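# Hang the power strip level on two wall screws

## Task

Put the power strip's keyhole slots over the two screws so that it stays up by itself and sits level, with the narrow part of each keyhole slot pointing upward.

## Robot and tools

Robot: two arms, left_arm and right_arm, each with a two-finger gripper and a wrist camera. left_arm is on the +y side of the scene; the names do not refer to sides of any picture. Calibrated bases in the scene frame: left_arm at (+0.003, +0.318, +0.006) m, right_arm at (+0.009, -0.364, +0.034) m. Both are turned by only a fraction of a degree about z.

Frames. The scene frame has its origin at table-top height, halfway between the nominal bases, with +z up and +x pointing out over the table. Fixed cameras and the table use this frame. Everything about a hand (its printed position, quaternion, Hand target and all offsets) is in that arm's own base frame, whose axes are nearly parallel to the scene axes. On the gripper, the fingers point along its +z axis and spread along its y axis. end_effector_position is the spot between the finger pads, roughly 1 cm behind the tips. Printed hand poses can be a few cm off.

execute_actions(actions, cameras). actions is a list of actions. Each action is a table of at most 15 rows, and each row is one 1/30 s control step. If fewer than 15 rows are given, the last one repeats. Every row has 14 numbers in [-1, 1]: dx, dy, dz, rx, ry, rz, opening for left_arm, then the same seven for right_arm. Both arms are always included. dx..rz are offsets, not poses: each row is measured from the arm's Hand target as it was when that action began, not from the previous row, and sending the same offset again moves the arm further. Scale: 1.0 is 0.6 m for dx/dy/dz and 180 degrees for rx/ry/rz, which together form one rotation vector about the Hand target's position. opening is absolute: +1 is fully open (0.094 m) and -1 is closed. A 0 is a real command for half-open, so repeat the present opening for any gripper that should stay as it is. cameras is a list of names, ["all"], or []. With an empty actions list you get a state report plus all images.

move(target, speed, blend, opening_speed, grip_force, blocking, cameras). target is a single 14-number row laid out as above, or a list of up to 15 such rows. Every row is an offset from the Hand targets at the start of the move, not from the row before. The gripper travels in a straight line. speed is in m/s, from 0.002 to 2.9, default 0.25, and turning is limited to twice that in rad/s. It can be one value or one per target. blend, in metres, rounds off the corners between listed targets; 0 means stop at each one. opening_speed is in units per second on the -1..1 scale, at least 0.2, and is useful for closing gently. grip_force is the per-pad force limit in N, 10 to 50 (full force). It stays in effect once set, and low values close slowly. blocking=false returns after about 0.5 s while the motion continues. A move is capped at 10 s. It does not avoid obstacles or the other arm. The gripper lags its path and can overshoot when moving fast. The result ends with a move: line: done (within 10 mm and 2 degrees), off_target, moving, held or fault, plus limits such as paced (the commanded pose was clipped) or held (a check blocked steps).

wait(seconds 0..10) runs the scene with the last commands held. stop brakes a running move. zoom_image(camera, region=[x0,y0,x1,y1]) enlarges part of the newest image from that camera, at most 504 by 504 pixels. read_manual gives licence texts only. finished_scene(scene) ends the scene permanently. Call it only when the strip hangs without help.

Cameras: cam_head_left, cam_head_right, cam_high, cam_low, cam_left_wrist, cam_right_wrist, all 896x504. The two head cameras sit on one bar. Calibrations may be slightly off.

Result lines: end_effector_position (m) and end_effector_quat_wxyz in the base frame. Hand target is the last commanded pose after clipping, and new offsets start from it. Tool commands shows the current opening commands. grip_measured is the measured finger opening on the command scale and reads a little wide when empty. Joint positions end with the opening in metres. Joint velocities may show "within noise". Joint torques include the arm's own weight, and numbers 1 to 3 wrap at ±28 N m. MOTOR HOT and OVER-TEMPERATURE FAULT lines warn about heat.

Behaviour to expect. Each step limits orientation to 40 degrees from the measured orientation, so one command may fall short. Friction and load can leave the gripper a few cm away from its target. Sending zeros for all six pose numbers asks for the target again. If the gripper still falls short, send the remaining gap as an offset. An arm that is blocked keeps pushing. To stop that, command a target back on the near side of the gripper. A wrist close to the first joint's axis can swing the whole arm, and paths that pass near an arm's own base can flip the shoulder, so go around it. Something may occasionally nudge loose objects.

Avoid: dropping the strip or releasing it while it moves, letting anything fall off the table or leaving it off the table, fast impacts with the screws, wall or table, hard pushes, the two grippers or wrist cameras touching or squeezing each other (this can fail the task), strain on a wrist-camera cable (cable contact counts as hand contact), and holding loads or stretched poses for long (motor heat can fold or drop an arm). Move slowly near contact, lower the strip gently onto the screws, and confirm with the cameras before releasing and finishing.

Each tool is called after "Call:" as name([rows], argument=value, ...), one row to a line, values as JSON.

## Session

Call:
execute_actions(actions=[])

Scene clock: 0.00 s.
left_arm: end_effector_position=(+0.3977, +0.0454, +0.1166) grip_measured=+1.000 end_effector_quat_wxyz=(+0.601, -0.108, +0.788, +0.074) | right_arm: end_effector_position=(+0.4066, +0.0018, +0.1041) grip_measured=+1.000 end_effector_quat_wxyz=(+0.590, +0.034, +0.806, -0.031)
Joint positions: left_arm=[0 1.519 0.373 0.868 -0.25 -0.085 0.094] | right_arm=[0.073 1.566 0.394 0.862 0.16 0.04 0.094]
Joint velocities: within noise
Joint torques (N m): no reading
Heat: left arm: 42 °C; right arm: 29 °C.
Hand target: left_arm +0.4007, +0.0457, +0.1262; +0.613, -0.110, +0.779, +0.073 | right_arm +0.4070, +0.0017, +0.1046; +0.589, +0.034, +0.807, -0.032
Tool commands: left_gripper/opening=+1.0 right_gripper/opening=+1.0
camera_calibration:
cam_left_wrist: T_world_to_cam=[[0.260717, -0.9649, 0.0315369, -0.0643414], [-0.617226, -0.191715, -0.763071, 0.37922], [0.742333, 0.17948, -0.645545, -0.135607], [0, 0, 0, 1]] pos_world=[0.351505, 0.0349582, 0.203861]
cam_right_wrist: T_world_to_cam=[[-0.0791073, -0.996864, 0.00179823, 0.0346833], [-0.691959, 0.0536125, -0.719943, 0.391251], [0.717589, -0.058197, -0.694031, -0.12682], [0, 0, 0, 1]] pos_world=[0.364478, 0.00621809, 0.193599]

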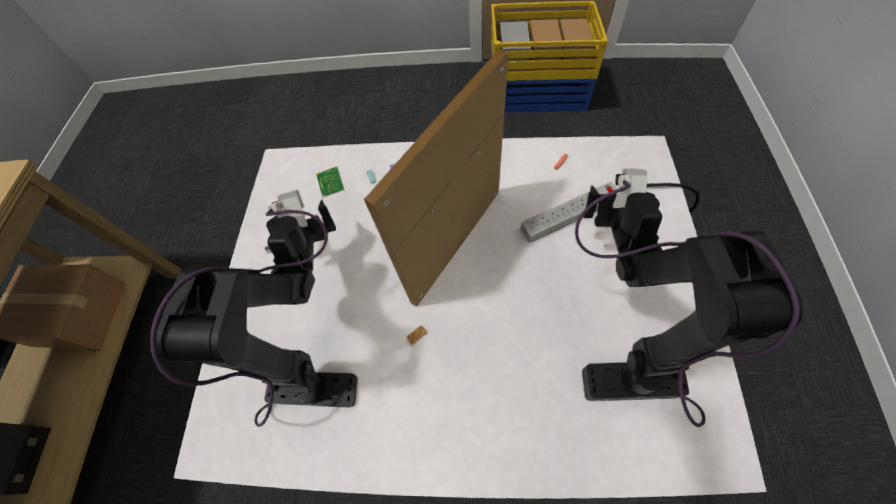

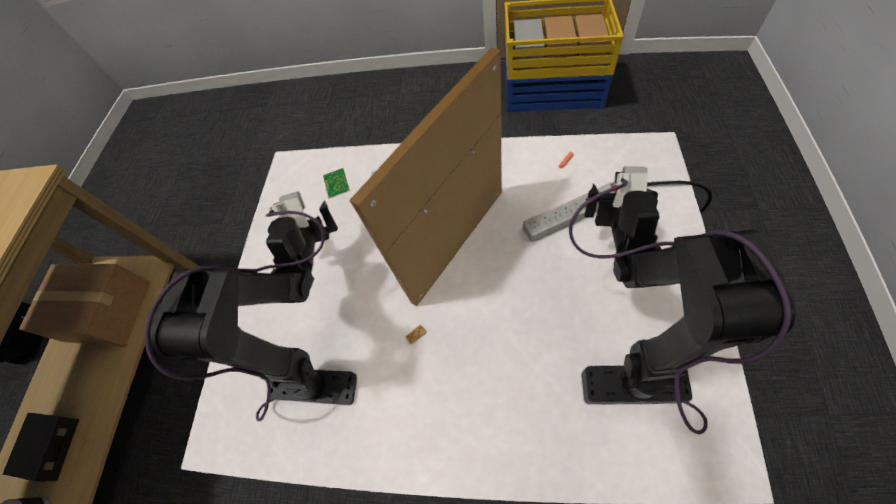

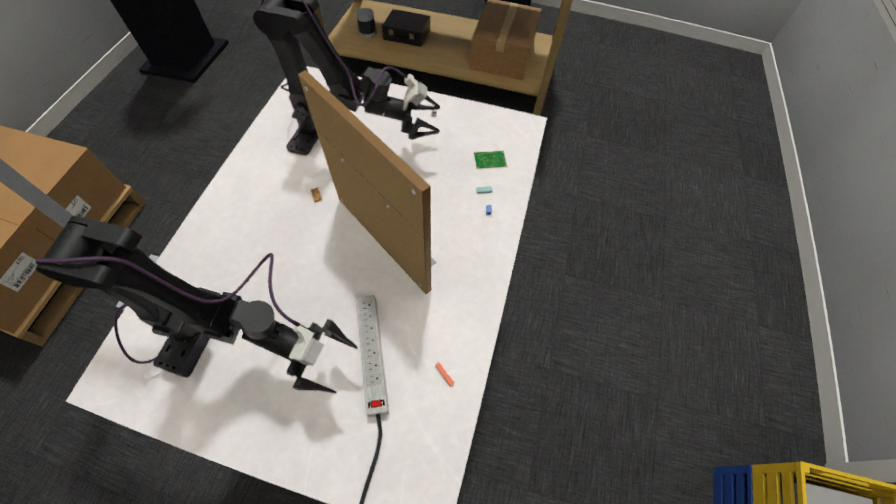

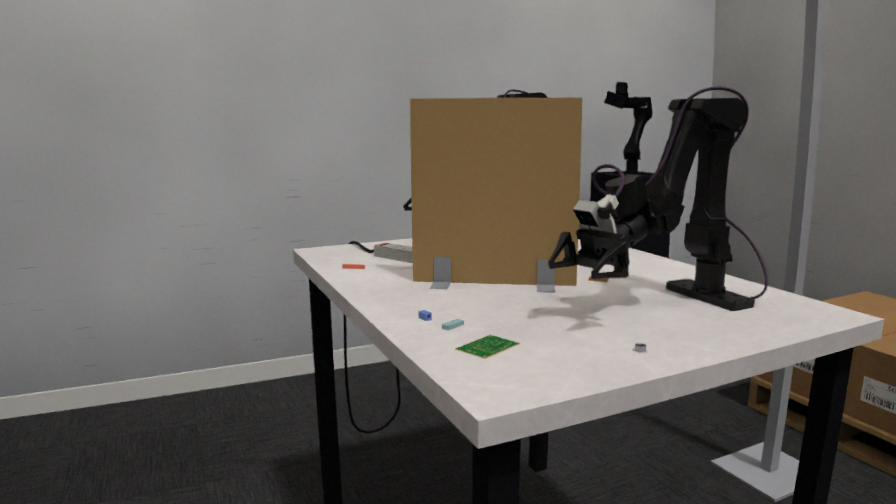

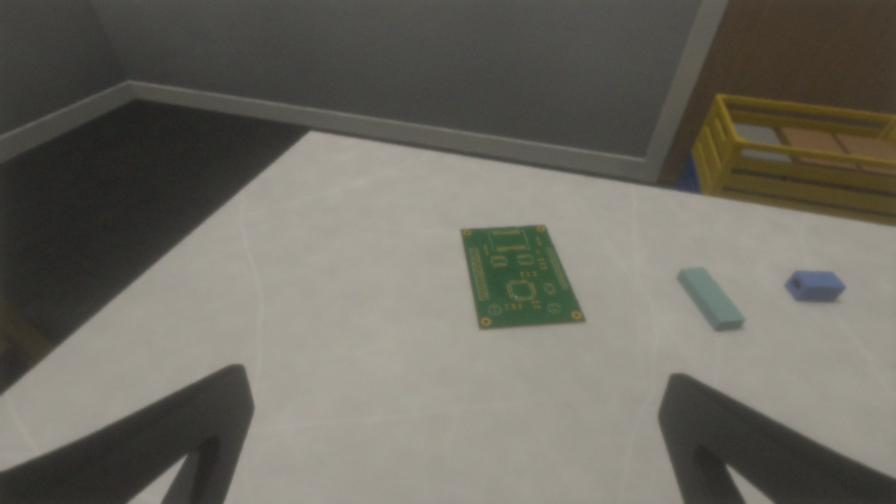

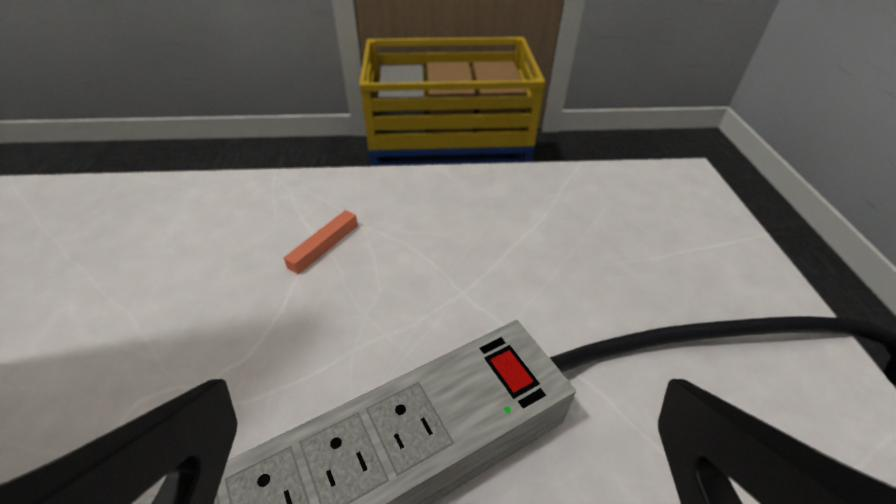

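Call:
zoom_image(camera="cam_head_left", region=[360, 40, 520, 310])

Call:
zoom_image(camera="cam_head_right", region=[350, 40, 510, 310])

Call:
zoom_image(camera="cam_high", region=[290, 70, 450, 300])

Call:
zoom_image(camera="cam_high", region=[300, 270, 460, 500])

Scaled by 1.867 from the camera's 896x504 image, which has a finer 1280x720 frame.

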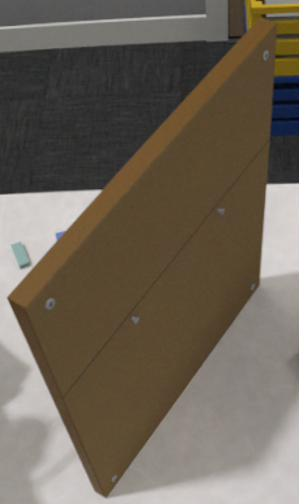

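Scaled by 1.867 from the camera's 896x504 image, which has a finer 1280x720 frame.

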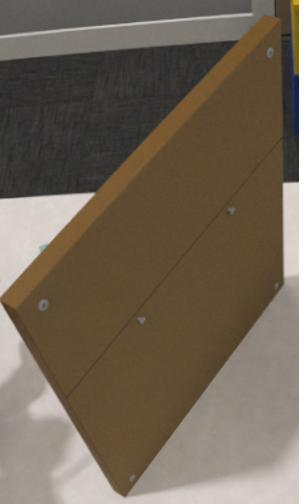

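Scaled by 2.191 from the camera's 896x504 image, which has a finer 1280x720 frame.

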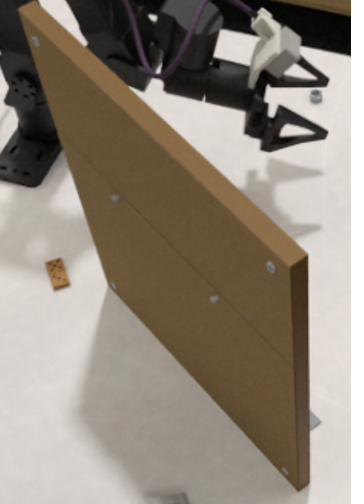

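Scaled by 2.191 from the camera's 896x504 image, which has a finer 1280x720 frame.

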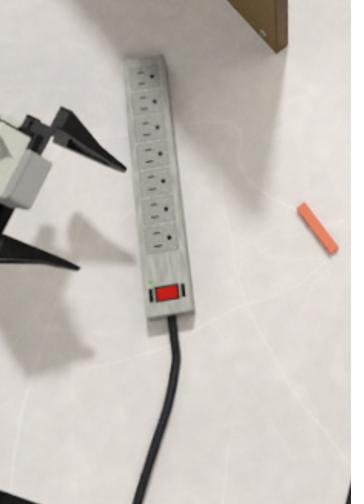

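Call:
execute_actions(actions=[])

Scene clock: 31.13 s.
left_arm: end_effector_position=(+0.3977, +0.0454, +0.1166) grip_measured=+1.000 end_effector_quat_wxyz=(+0.601, -0.108, +0.788, +0.074) | right_arm: end_effector_position=(+0.4066, +0.0018, +0.1041) grip_measured=+1.000 end_effector_quat_wxyz=(+0.590, +0.034, +0.806, -0.031)
Joint positions: left_arm=[0 1.519 0.373 0.868 -0.25 -0.085 0.094] | right_arm=[0.073 1.566 0.394 0.862 0.16 0.04 0.094]
Joint velocities: within noise
Joint torques (N m): left_arm=[-0.13 -5.42 4.93 1.62 -0.07 -0.02] | right_arm=[0.02 -5.63 7.01 2.01 0.02 0]
Heat: left arm: 43 °C; right arm: 31 °C.
Hand target: left_arm +0.4007, +0.0457, +0.1262; +0.613, -0.110, +0.779, +0.073 | right_arm +0.4070, +0.0017, +0.1046; +0.589, +0.034, +0.807, -0.032
Tool commands: left_gripper/opening=+1.0 right_gripper/opening=+1.0
camera_calibration:
cam_left_wrist: T_world_to_cam=[[0.260717, -0.9649, 0.0315369, -0.0643414], [-0.617226, -0.191715, -0.763071, 0.37922], [0.742333, 0.17948, -0.645545, -0.135607], [0, 0, 0, 1]] pos_world=[0.351505, 0.0349582, 0.203861]
cam_right_wrist: T_world_to_cam=[[-0.0791073, -0.996864, 0.00179823, 0.0346833], [-0.691959, 0.0536125, -0.719943, 0.391251], [0.717589, -0.058197, -0.694031, -0.12682], [0, 0, 0, 1]] pos_world=[0.364478, 0.00621809, 0.193599]

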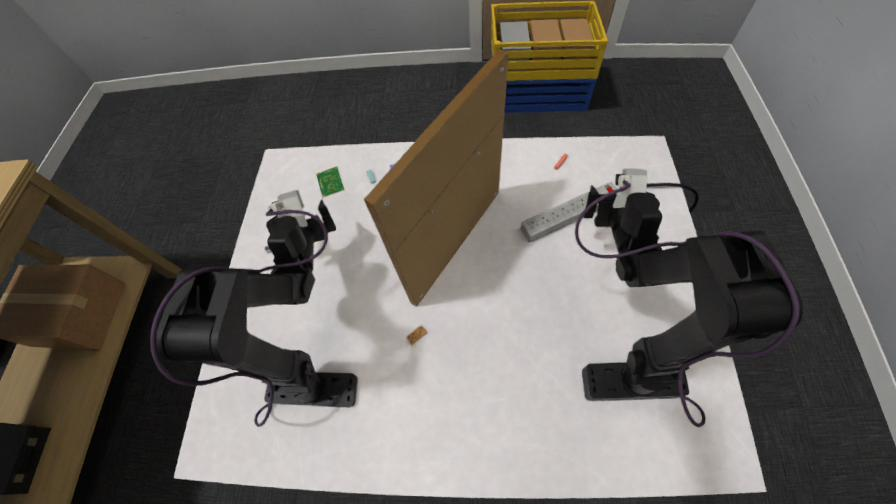

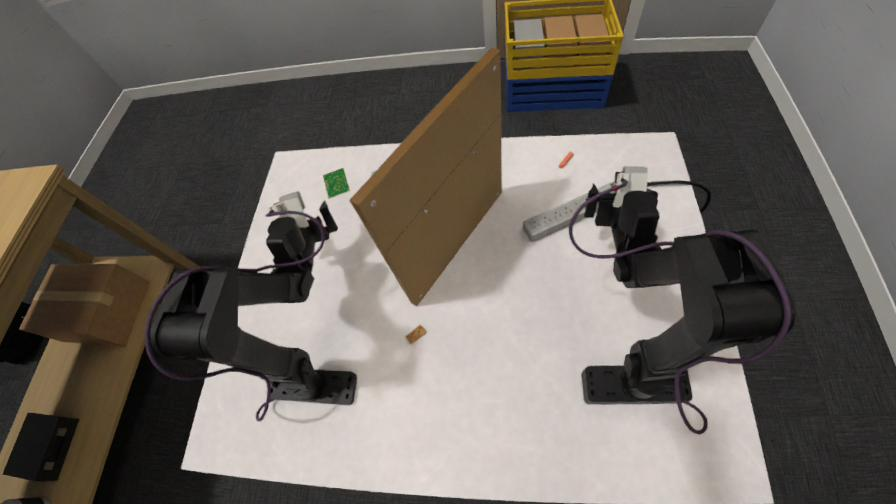

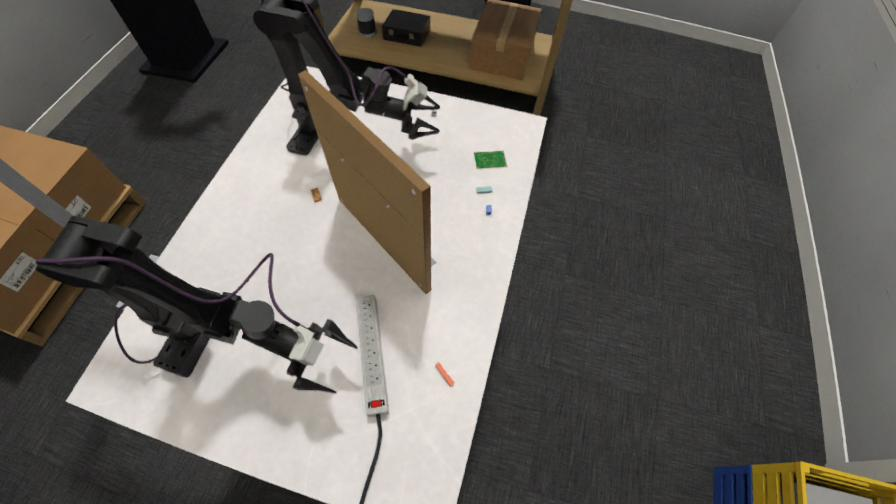

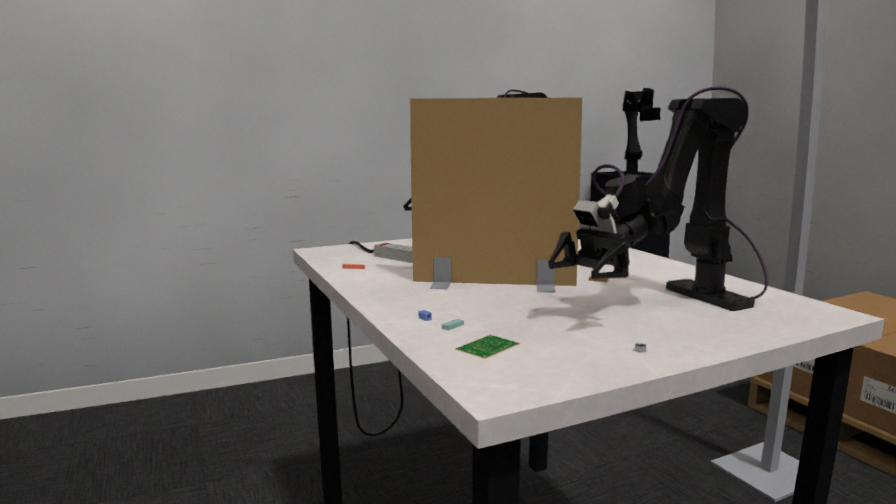

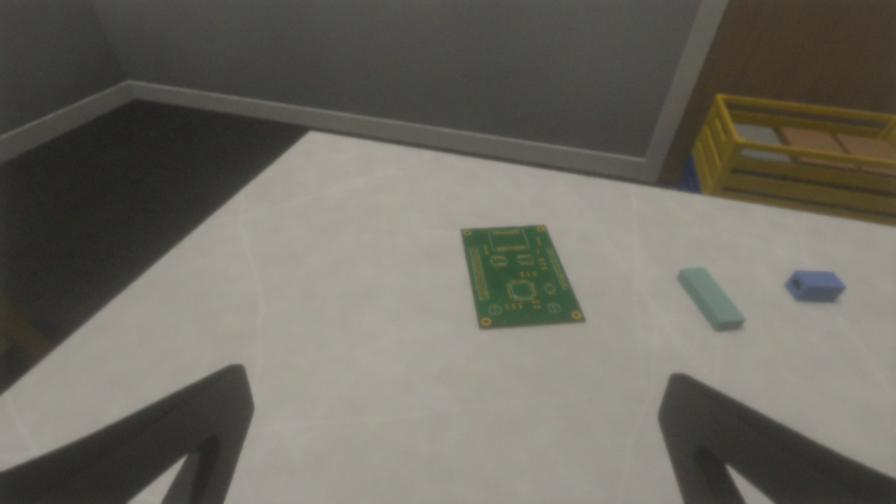

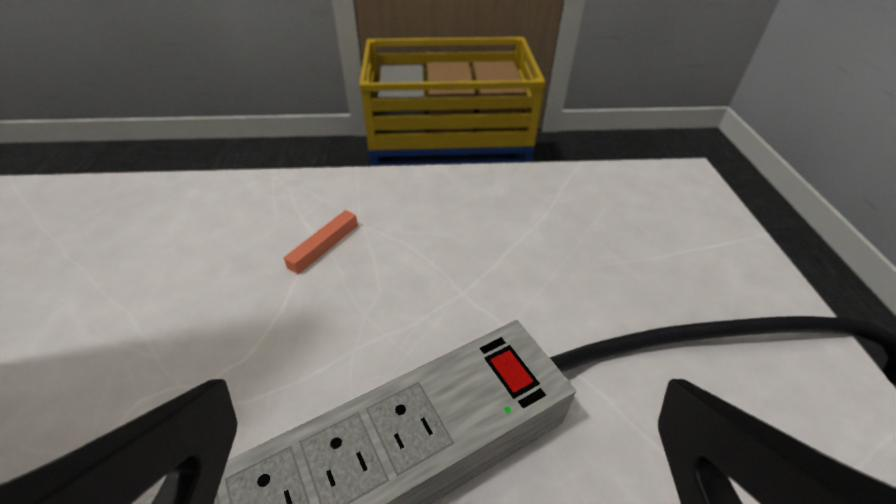

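Call:
move(target=[0,0,0,0,0,0,1,0.038,0.13,0.04,0.248,0.3376,-0.2937,1], cameras=["cam_right_wrist","cam_head_left"])

Scene clock: 82.60 s.
left_arm: end_effector_position=(+0.3977, +0.0454, +0.1166) grip_measured=+1.000 end_effector_quat_wxyz=(+0.601, -0.108, +0.788, +0.074) | right_arm: end_effector_position=(+0.4278, +0.0812, +0.1360) grip_measured=+1.000 end_effector_quat_wxyz=(+0.009, +0.542, +0.841, +0.008)
Joint positions: left_arm=[0 1.519 0.373 0.868 -0.25 -0.085 0.094] | right_arm=[0.185 2.246 2.254 -1.554 0 1.33 0.094]
Joint torques (N m): left_arm=[-0.12 -5.46 4.96 1.64 -0.08 0] | right_arm=[-0.31 -9.61 9.57 0.41 -0.02 0.09]
Heat: left arm: 42 °C; right arm: 32 °C.
Hand target: left_arm +0.4007, +0.0457, +0.1262; +0.613, -0.110, +0.779, +0.073 | right_arm +0.4298, +0.0798, +0.1285; +0.000, +0.547, +0.837, +0.000
Off the commanded pose: left_arm 0.010 m, 2 deg | right_arm 0.008 m, 2 deg.
move: done
camera_calibration:
cam_right_wrist: T_world_to_cam=[[-0.911532, -0.409443, -0.0382872, 0.4294], [-0.38341, 0.812513, 0.439112, 0.0733448], [-0.148683, 0.414944, -0.897616, 0.24467], [0, 0, 0, 1]] pos_world=[0.455911, 0.014697, 0.203853]
Images, in order (width x height): cam_head_left 896x504, cam_right_wrist 896x504.

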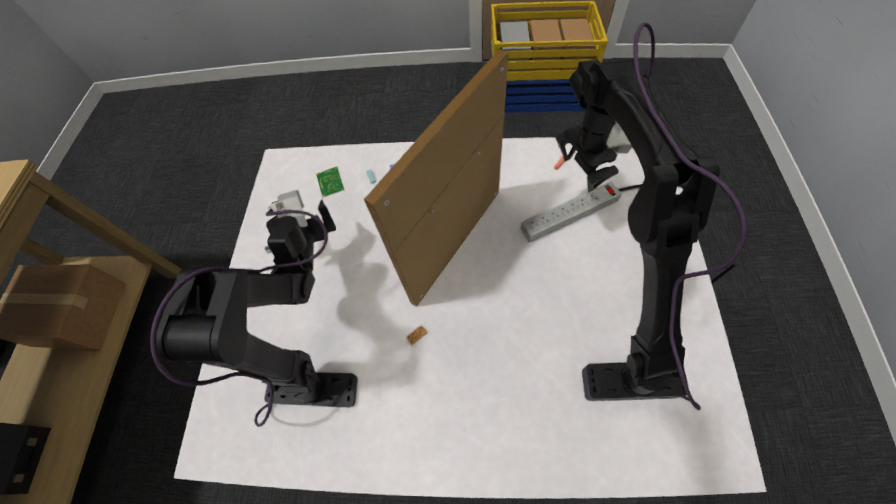

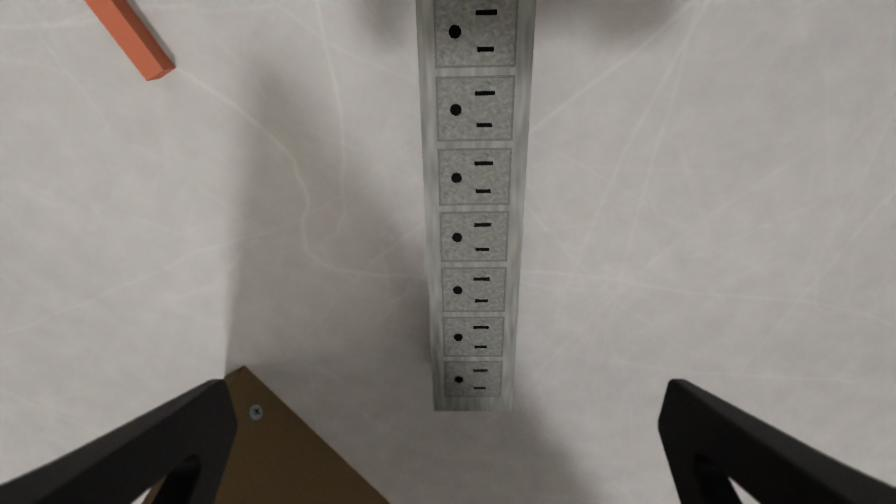

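Call:
move(target=[0,0,0,0,0,0,1,-0.003,-0.0113,-0.133,0,0,0.0083,1], cameras=["cam_right_wrist","cam_high"])

Scene clock: 95.93 s.
left_arm: end_effector_position=(+0.3977, +0.0454, +0.1166) grip_measured=+1.000 end_effector_quat_wxyz=(+0.601, -0.108, +0.788, +0.074) | right_arm: end_effector_position=(+0.4293, +0.0752, +0.0493) grip_measured=+1.000 end_effector_quat_wxyz=(+0.000, +0.538, +0.843, +0.001)
Joint positions: left_arm=[0 1.519 0.373 0.868 -0.25 -0.085 0.094] | right_arm=[0.171 2.245 1.906 -1.231 -0.001 1.306 0.094]
Joint torques (N m): left_arm=[-0.17 -5.48 4.88 1.63 -0.09 -0.01] | right_arm=[-0.28 -13.16 6.28 0.5 -0.02 -0.08]
Heat: left arm: 42 °C; right arm: 31 °C.
Hand target: left_arm +0.4007, +0.0457, +0.1262; +0.613, -0.110, +0.779, +0.073 | right_arm +0.4280, +0.0730, +0.0488; +0.001, +0.536, +0.844, +0.000
Off the commanded pose: left_arm 0.010 m, 2 deg | right_arm 0.003 m, 0 deg.
move: done
camera_calibration:
cam_right_wrist: T_world_to_cam=[[-0.908359, -0.417888, -0.015947, 0.423169], [-0.380735, 0.810623, 0.444894, 0.115572], [-0.172989, 0.410195, -0.895441, 0.180245], [0, 0, 0, 1]] pos_world=[0.459572, 0.00921639, 0.11673]
Images, in order (width x height): cam_high 896x504, cam_right_wrist 896x504.

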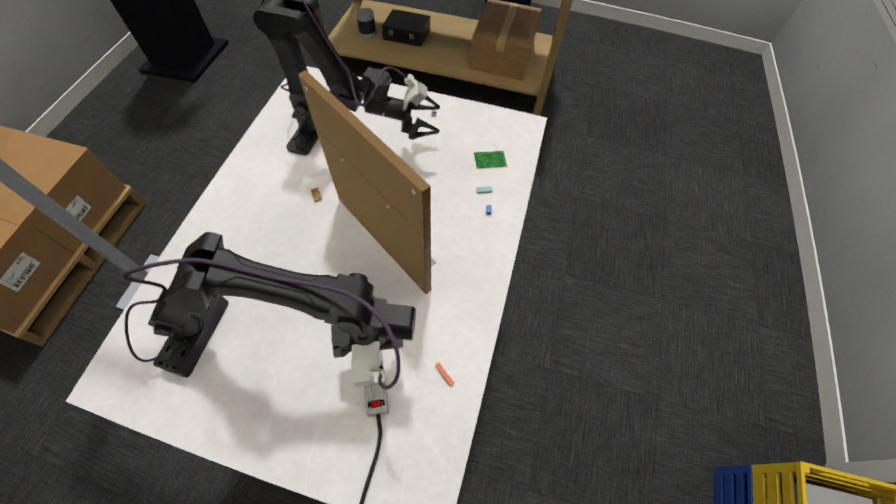

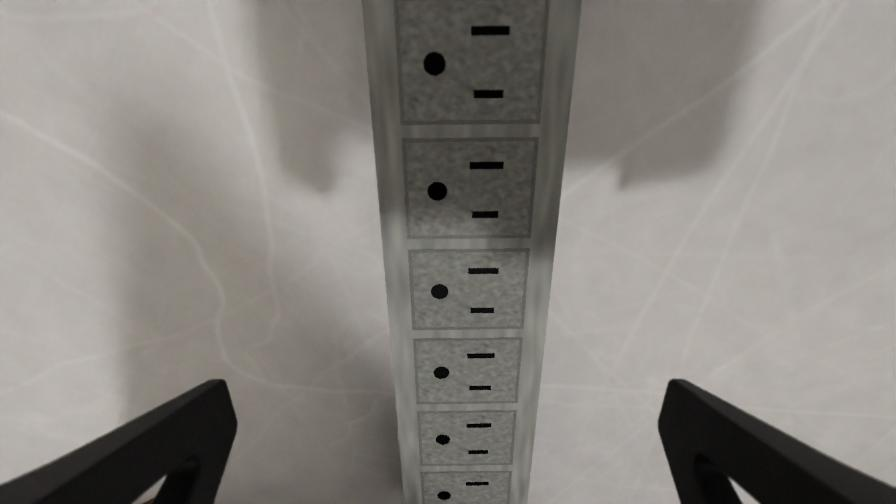

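Call:
move([
  [0,0,0,0,0,0,1,-0.004,-0.001,-0.099,0,0,0,1],
  [0,0,0,0,0,0,1,-0.004,-0.001,-0.099,0,0,0,-0.02],
], speed=0.15, opening_speed=0.6, cameras=["cam_right_wrist","cam_low"])

Scene clock: 109.50 s.
left_arm: end_effector_position=(+0.3977, +0.0454, +0.1166) grip_measured=+1.000 end_effector_quat_wxyz=(+0.601, -0.108, +0.788, +0.074) | right_arm: end_effector_position=(+0.4302, +0.0755, +0.0042) grip_measured=-0.011 end_effector_quat_wxyz=(+0.012, +0.537, +0.843, +0.012)
Joint positions: left_arm=[0 1.519 0.373 0.868 -0.25 -0.085 0.094] | right_arm=[0.171 2.25 1.732 -1.018 -0.002 1.305 0.046]
Joint torques (N m): left_arm=[-0.18 -5.44 4.93 1.63 -0.08 -0.01] | right_arm=[-0.34 -9.99 6.49 0.53 -0.03 -0.04]
Heat: left arm: 42 °C; right arm: 31 °C.
Hand target: left_arm +0.4007, +0.0457, +0.1262; +0.613, -0.110, +0.779, +0.073 | right_arm +0.4256, +0.0723, -0.0107; +0.000, +0.537, +0.844, +0.000
Off the commanded pose: left_arm 0.010 m, 2 deg | right_arm 0.016 m, 2 deg.
move: off_target (right_arm); target 2's new opening was sent with right_arm's hand 0.016 m and 2 deg from that target
camera_calibration:
cam_right_wrist: T_world_to_cam=[[-0.906986, -0.418397, -0.0481774, 0.42295], [-0.395742, 0.807511, 0.437395, 0.142453], [-0.144101, 0.415777, -0.897978, 0.127057], [0, 0, 0, 1]] pos_world=[0.458293, 0.00910171, 0.0721627]
Images, in order (width x height): cam_low 896x504, cam_right_wrist 896x504.

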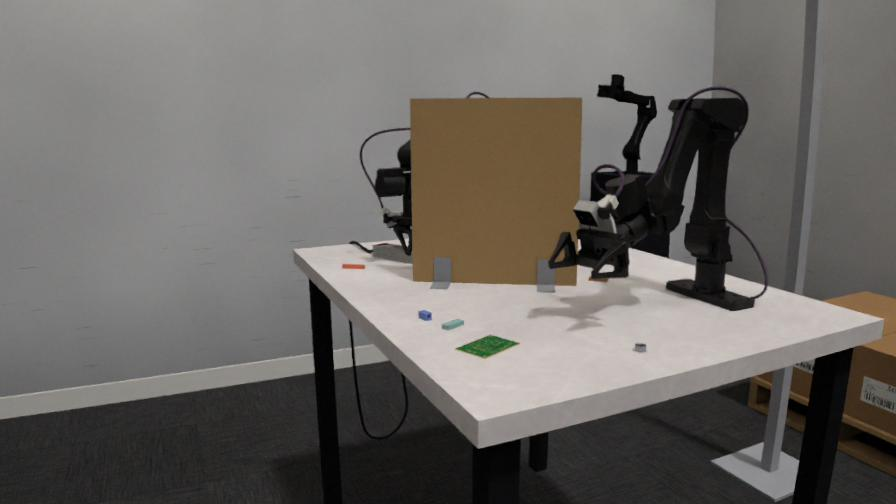

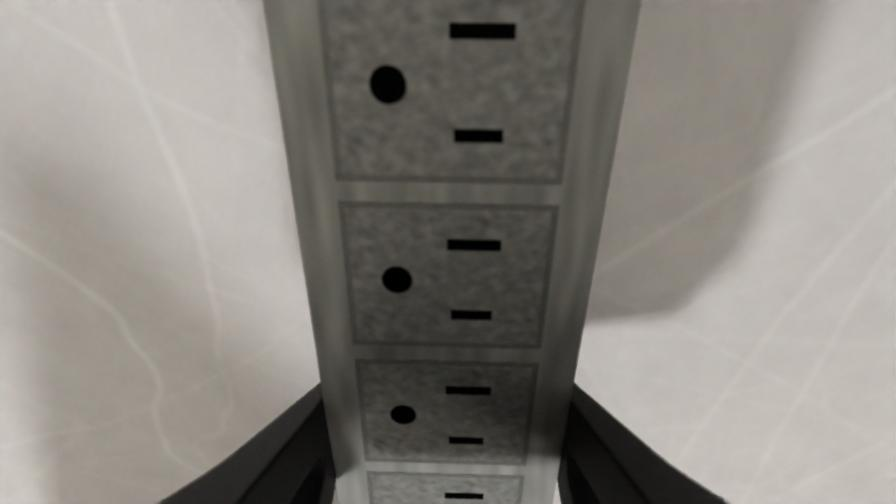

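Call:
move([
  [0,0,0,0,0,0,1,0,0,0,0,0,0,0.3],
  [0,0,0,0,0,0,1,-0.004,-0.003,-0.03,0,0,0,0.3],
], speed=0.1, opening_speed=0.6, cameras=["cam_right_wrist"])

Scene clock: 116.30 s.
left_arm: end_effector_position=(+0.3977, +0.0454, +0.1166) grip_measured=+1.000 end_effector_quat_wxyz=(+0.601, -0.108, +0.788, +0.074) | right_arm: end_effector_position=(+0.4289, +0.0741, -0.0129) grip_measured=+0.297 end_effector_quat_wxyz=(+0.013, +0.537, +0.843, +0.013)
Joint positions: left_arm=[0 1.519 0.373 0.868 -0.25 -0.085 0.094] | right_arm=[0.168 2.264 1.683 -0.954 -0.002 1.303 0.061]
Joint torques (N m): left_arm=[-0.06 -5.48 4.92 1.64 -0.06 -0.02] | right_arm=[-0.46 -9.92 6.24 0.53 0 -0.07]
Heat: left arm: 42 °C; right arm: 31 °C.
Hand target: left_arm +0.4007, +0.0457, +0.1262; +0.613, -0.110, +0.779, +0.073 | right_arm +0.4233, +0.0705, -0.0286; +0.000, +0.537, +0.844, +0.000
Off the commanded pose: left_arm 0.010 m, 2 deg | right_arm 0.017 m, 2 deg.
move: off_target (right_arm)
camera_calibration:
cam_right_wrist: T_world_to_cam=[[-0.90705, -0.418033, -0.0500922, 0.420302], [-0.396244, 0.807388, 0.437167, 0.150755], [-0.142306, 0.416381, -0.897984, 0.111155], [0, 0, 0, 1]] pos_world=[0.456788, 0.0076998, 0.0549643]
Images, in order (width x height): cam_right_wrist 896x504.

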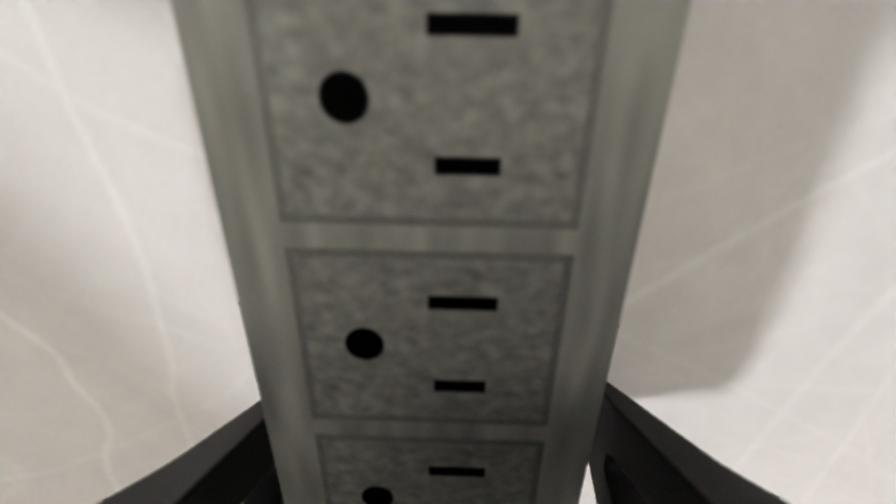

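Call:
move(target=[0,0,0,0,0,0,1,0,0,0,0,0,0,-0.06], opening_speed=0.5, cameras=["cam_right_wrist"])

Call:
move(target=[0,0,0,0,0,0,1,0,0,0.2,0,0,0,-0.06], speed=0.15, cameras=["cam_right_wrist","cam_high"])

Scene clock: 120.87 s.
left_arm: end_effector_position=(+0.3977, +0.0454, +0.1166) grip_measured=+1.000 end_effector_quat_wxyz=(+0.601, -0.108, +0.788, +0.074) | right_arm: end_effector_position=(+0.4299, +0.0744, -0.0129) grip_measured=-0.025 end_effector_quat_wxyz=(+0.014, +0.537, +0.843, +0.015)
Joint positions: left_arm=[0 1.519 0.373 0.868 -0.25 -0.085 0.094] | right_arm=[0.168 2.264 1.683 -0.95 -0.003 1.303 0.046]
Joint torques (N m): left_arm=[-0.16 -5.45 4.88 1.63 -0.06 -0.01] | right_arm=[-0.46 -9.83 6.24 0.53 -0.01 -0.06]
Heat: left arm: 42 °C; right arm: 30 °C.
Hand target: left_arm +0.4007, +0.0457, +0.1262; +0.613, -0.110, +0.779, +0.073 | right_arm +0.4232, +0.0704, -0.0286; +0.000, +0.537, +0.844, +0.000
Off the commanded pose: left_arm 0.010 m, 2 deg | right_arm 0.018 m, 2 deg.
move: off_target (right_arm)
camera_calibration:
cam_right_wrist: T_world_to_cam=[[-0.906686, -0.418297, -0.0542944, 0.421173], [-0.398274, 0.80659, 0.436795, 0.151819], [-0.138917, 0.41766, -0.897921, 0.109714], [0, 0, 0, 1]] pos_world=[0.457579, 0.00789655, 0.0550677]
Images, in order (width x height): cam_right_wrist 896x504.

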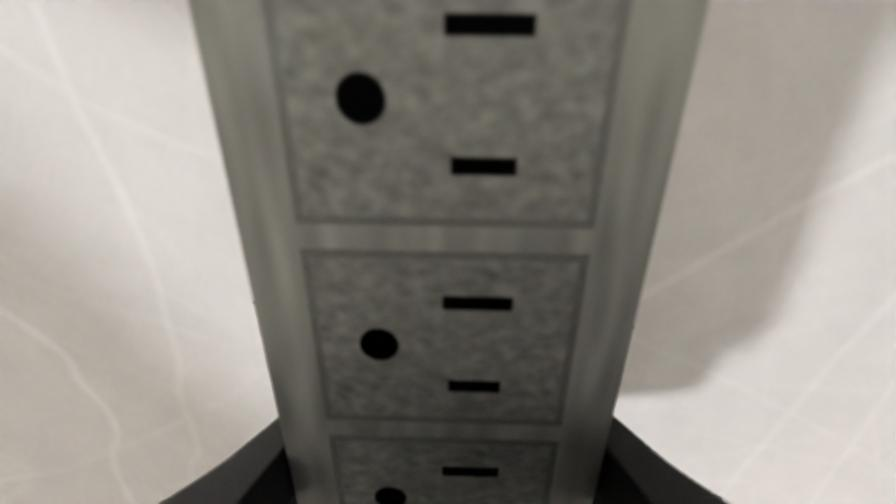

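Scene clock: 122.43 s.
left_arm: end_effector_position=(+0.3977, +0.0454, +0.1166) grip_measured=+1.000 end_effector_quat_wxyz=(+0.601, -0.108, +0.788, +0.074) | right_arm: end_effector_position=(+0.4171, +0.0692, +0.0654) grip_measured=-0.026 end_effector_quat_wxyz=(-0.023, +0.540, +0.841, -0.018)
Joint positions: left_arm=[0 1.519 0.373 0.868 -0.25 -0.085 0.094] | right_arm=[0.16 2.248 1.972 -1.353 -0.005 1.301 0.046]
Joint torques (N m): left_arm=[-0.12 -5.52 4.89 1.62 -0.07 -0.03] | right_arm=[0.32 -16.44 10.02 0.17 0.06 -0.06]
Heat: left arm: 42 °C; right arm: 31 °C.
Hand target: left_arm +0.4007, +0.0457, +0.1262; +0.613, -0.110, +0.779, +0.073 | right_arm +0.4231, +0.0706, +0.0914; +0.000, +0.537, +0.844, +0.000
Off the commanded pose: left_arm 0.010 m, 2 deg | right_arm 0.027 m, 3 deg.
move: off_target (right_arm)
camera_calibration:
cam_right_wrist: T_world_to_cam=[[-0.910084, -0.41251, 0.0397934, 0.406463], [-0.3494, 0.81538, 0.4616, 0.0941323], [-0.222861, 0.406191, -0.886195, 0.2154], [0, 0, 0, 1]] pos_world=[0.450809, 0.00342301, 0.13126]
Images, in order (width x height): cam_high 896x504, cam_right_wrist 896x504.

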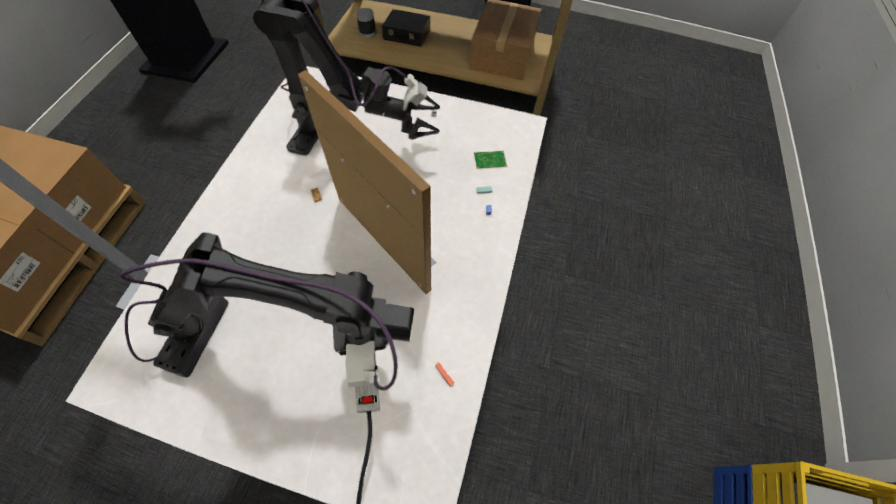

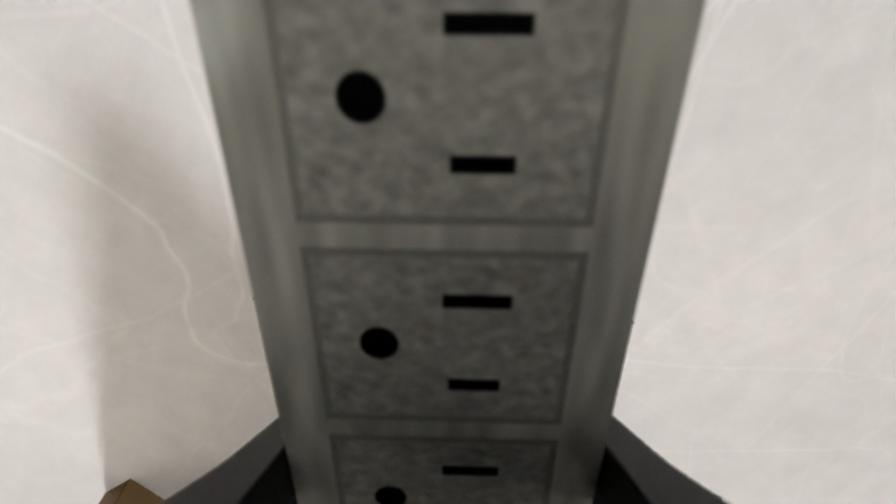

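Call:
move([
  [0,0,0,0,0,0,1,-0.105,0.0157,0.181,0,-0.1685,0.1624,-0.06],
  [0,0,0,0,0,0,1,-0.1885,0.0823,0.281,-0.1254,-0.3452,0.4495,-0.06],
  [0,0,0,0,0,0,1,-0.2552,0.1657,0.3143,-0.3739,-0.4878,0.6547,-0.06],
], blend=[0.04,0.04,0], cameras=["cam_high","cam_head_left","cam_low"])

Scene clock: 159.27 s.
left_arm: end_effector_position=(+0.3977, +0.0454, +0.1166) grip_measured=+1.000 end_effector_quat_wxyz=(+0.601, -0.108, +0.788, +0.074) | right_arm: end_effector_position=(+0.2692, +0.1620, +0.2514) grip_measured=-0.026 end_effector_quat_wxyz=(+0.630, -0.527, +0.567, -0.054)
Joint positions: left_arm=[0 1.519 0.373 0.868 -0.25 -0.085 0.094] | right_arm=[0.382 0.709 0.514 -0.014 -0.275 -0.892 0.046]
Joint torques (N m): left_arm=[-0.18 -5.48 4.86 1.67 -0.09 0] | right_arm=[-0.05 -1.09 9.31 3.19 -0.42 -0.13]
Heat: left arm: 41 °C; right arm: 38 °C.
Hand target: left_arm +0.4007, +0.0457, +0.1262; +0.613, -0.110, +0.779, +0.073 | right_arm +0.2701, +0.1699, +0.2801; +0.673, -0.522, +0.521, -0.059
Off the commanded pose: left_arm 0.010 m, 2 deg | right_arm 0.030 m, 7 deg.
move: off_target (right_arm)
Images, in order (width x height): cam_head_left 896x504, cam_high 896x504, cam_low 896x504.

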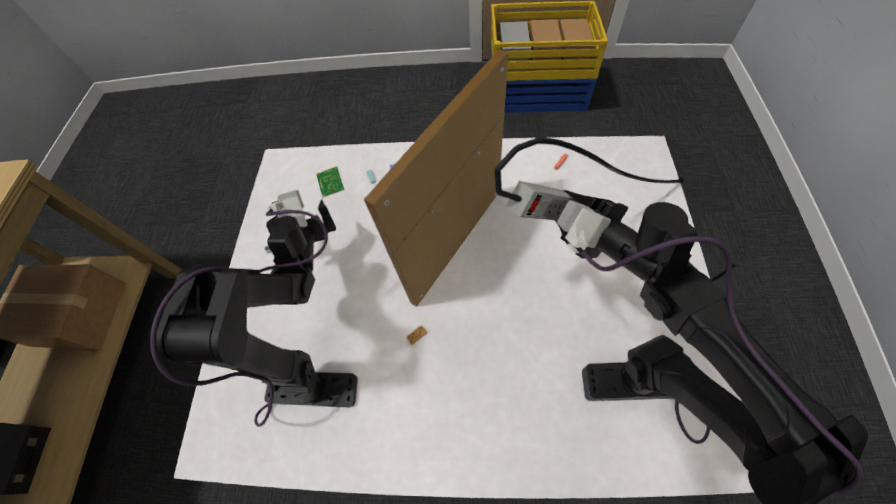

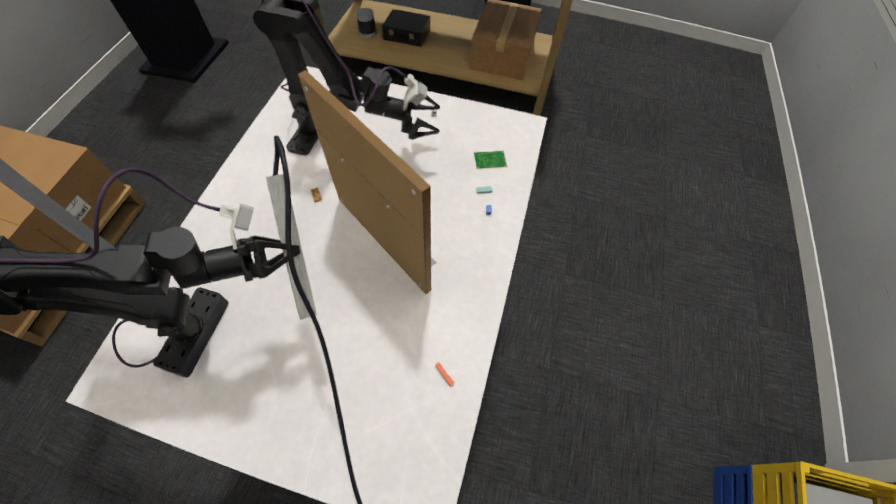

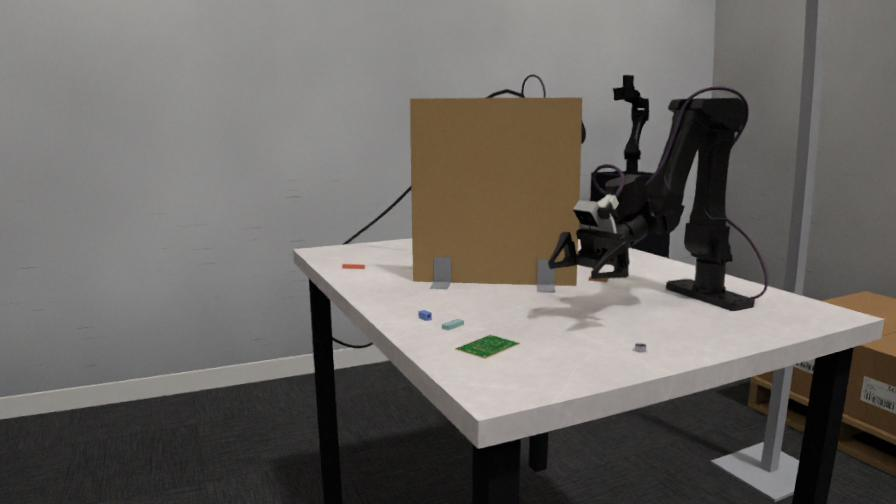

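Call:
move(target=[0,0,0,0,0,0,1,0,0.1,0.02,0,0,0,-0.06], speed=0.1, cameras=[])

Scene clock: 170.53 s.
left_arm: end_effector_position=(+0.3977, +0.0454, +0.1166) grip_measured=+1.000 end_effector_quat_wxyz=(+0.601, -0.108, +0.788, +0.074) | right_arm: end_effector_position=(+0.2633, +0.2161, +0.2367) grip_measured=-0.026 end_effector_quat_wxyz=(+0.610, -0.554, +0.563, -0.063)
Joint positions: left_arm=[0 1.519 0.373 0.868 -0.25 -0.085 0.094] | right_arm=[0.696 0.852 0.539 0.063 0.022 -0.874 0.046]
Joint torques (N m): left_arm=[-0.13 -5.45 4.92 1.6 -0.07 0] | right_arm=[0.69 -1.73 14.16 3.07 -0.15 0.01]
Heat: left arm: 41 °C; right arm: 35 °C.
Hand target: left_arm +0.4007, +0.0457, +0.1262; +0.613, -0.110, +0.779, +0.073 | right_arm +0.2701, +0.2300, +0.2920; +0.673, -0.522, +0.521, -0.059
Off the commanded pose: left_arm 0.010 m, 2 deg | right_arm 0.057 m, 9 deg.
move: off_target (right_arm)
No camera images: "cameras" was empty.

Call:
move(target=[0,0,0,0,0,0,1,0.0,0.02,0.02,-0.1289,-0.1839,0.0965,-0.06], speed=0.2, cameras=["cam_high","cam_head_left","cam_right_wrist"])

Scene clock: 181.87 s.
left_arm: end_effector_position=(+0.3977, +0.0454, +0.1166) grip_measured=+1.000 end_effector_quat_wxyz=(+0.601, -0.108, +0.788, +0.074) | right_arm: end_effector_position=(+0.2683, +0.2333, +0.2556) grip_measured=-0.026 end_effector_quat_wxyz=(-0.633, +0.709, -0.251, +0.184)
Joint positions: left_arm=[0 1.519 0.373 0.868 -0.25 -0.085 0.094] | right_arm=[0.487 0.959 0.539 0.274 -0.457 -1.579 0.046]
Joint torques (N m): left_arm=[-0.1 -5.53 4.86 1.62 -0.07 -0.02] | right_arm=[-0.16 -2.29 13.85 2.89 -0.37 0]
Heat: left arm: 42 °C; right arm: 39 °C.
Hand target: left_arm +0.4007, +0.0457, +0.1262; +0.613, -0.110, +0.779, +0.073 | right_arm +0.2701, +0.2420, +0.3039; -0.676, +0.677, -0.204, +0.205
Off the commanded pose: left_arm 0.010 m, 2 deg | right_arm 0.049 m, 9 deg.
move: off_target (right_arm)
camera_calibration:
cam_right_wrist: T_world_to_cam=[[0.134622, 0.0824105, 0.987464, -0.306758], [0.466389, -0.884521, 0.0102358, 0.113552], [0.874276, 0.459164, -0.157512, -0.208783], [0, 0, 0, 1]] pos_world=[0.170871, 0.221584, 0.268865]
Images, in order (width x height): cam_head_left 896x504, cam_high 896x504, cam_right_wrist 896x504.

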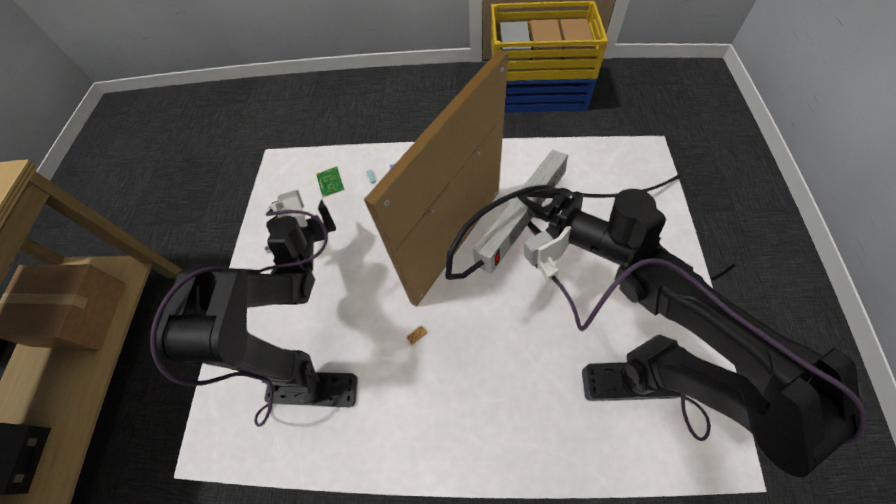

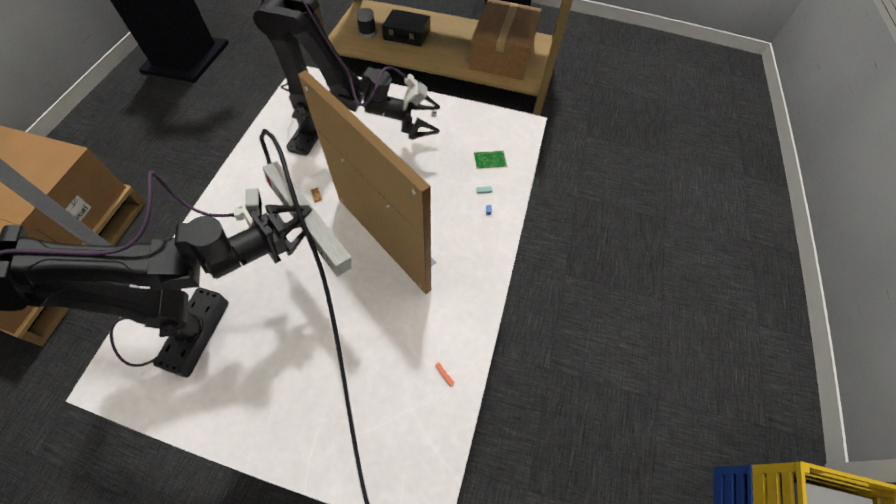

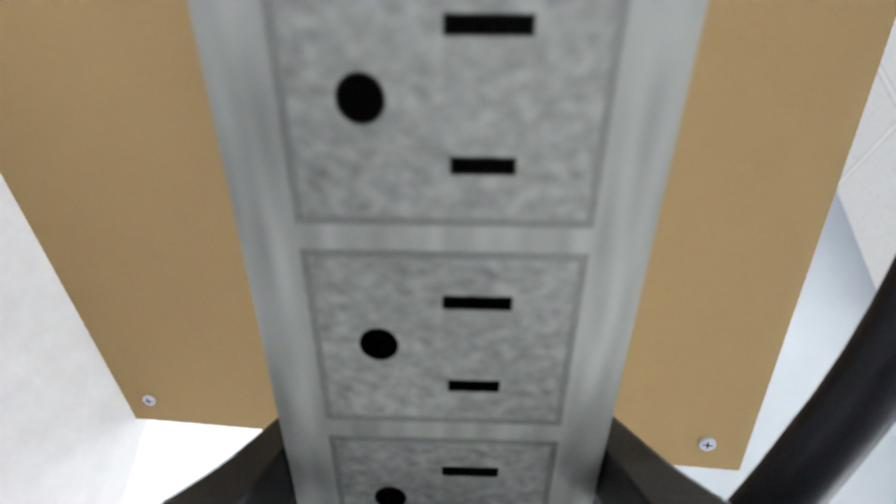

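Call:
zoom_image(camera="cam_head_left", region=[400, 130, 700, 300])

Call:
zoom_image(camera="cam_high", region=[180, 110, 440, 310])

Scaled by 1.680 from the camera's 896x504 image, which has a finer 1280x720 frame.

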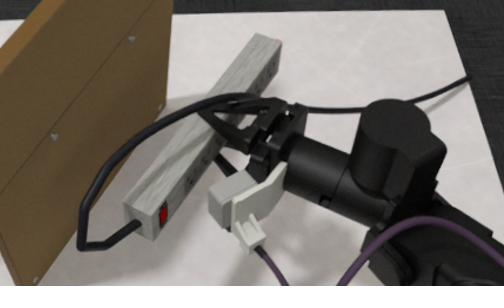

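Scaled by 1.938 from the camera's 896x504 image, which has a finer 1280x720 frame.

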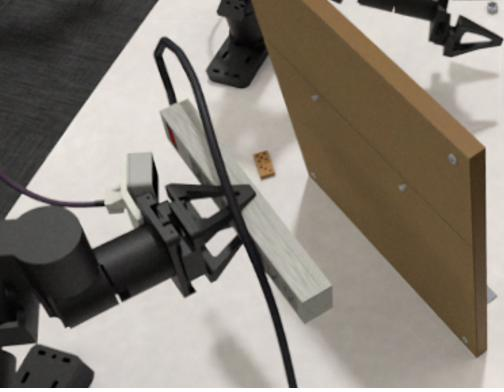

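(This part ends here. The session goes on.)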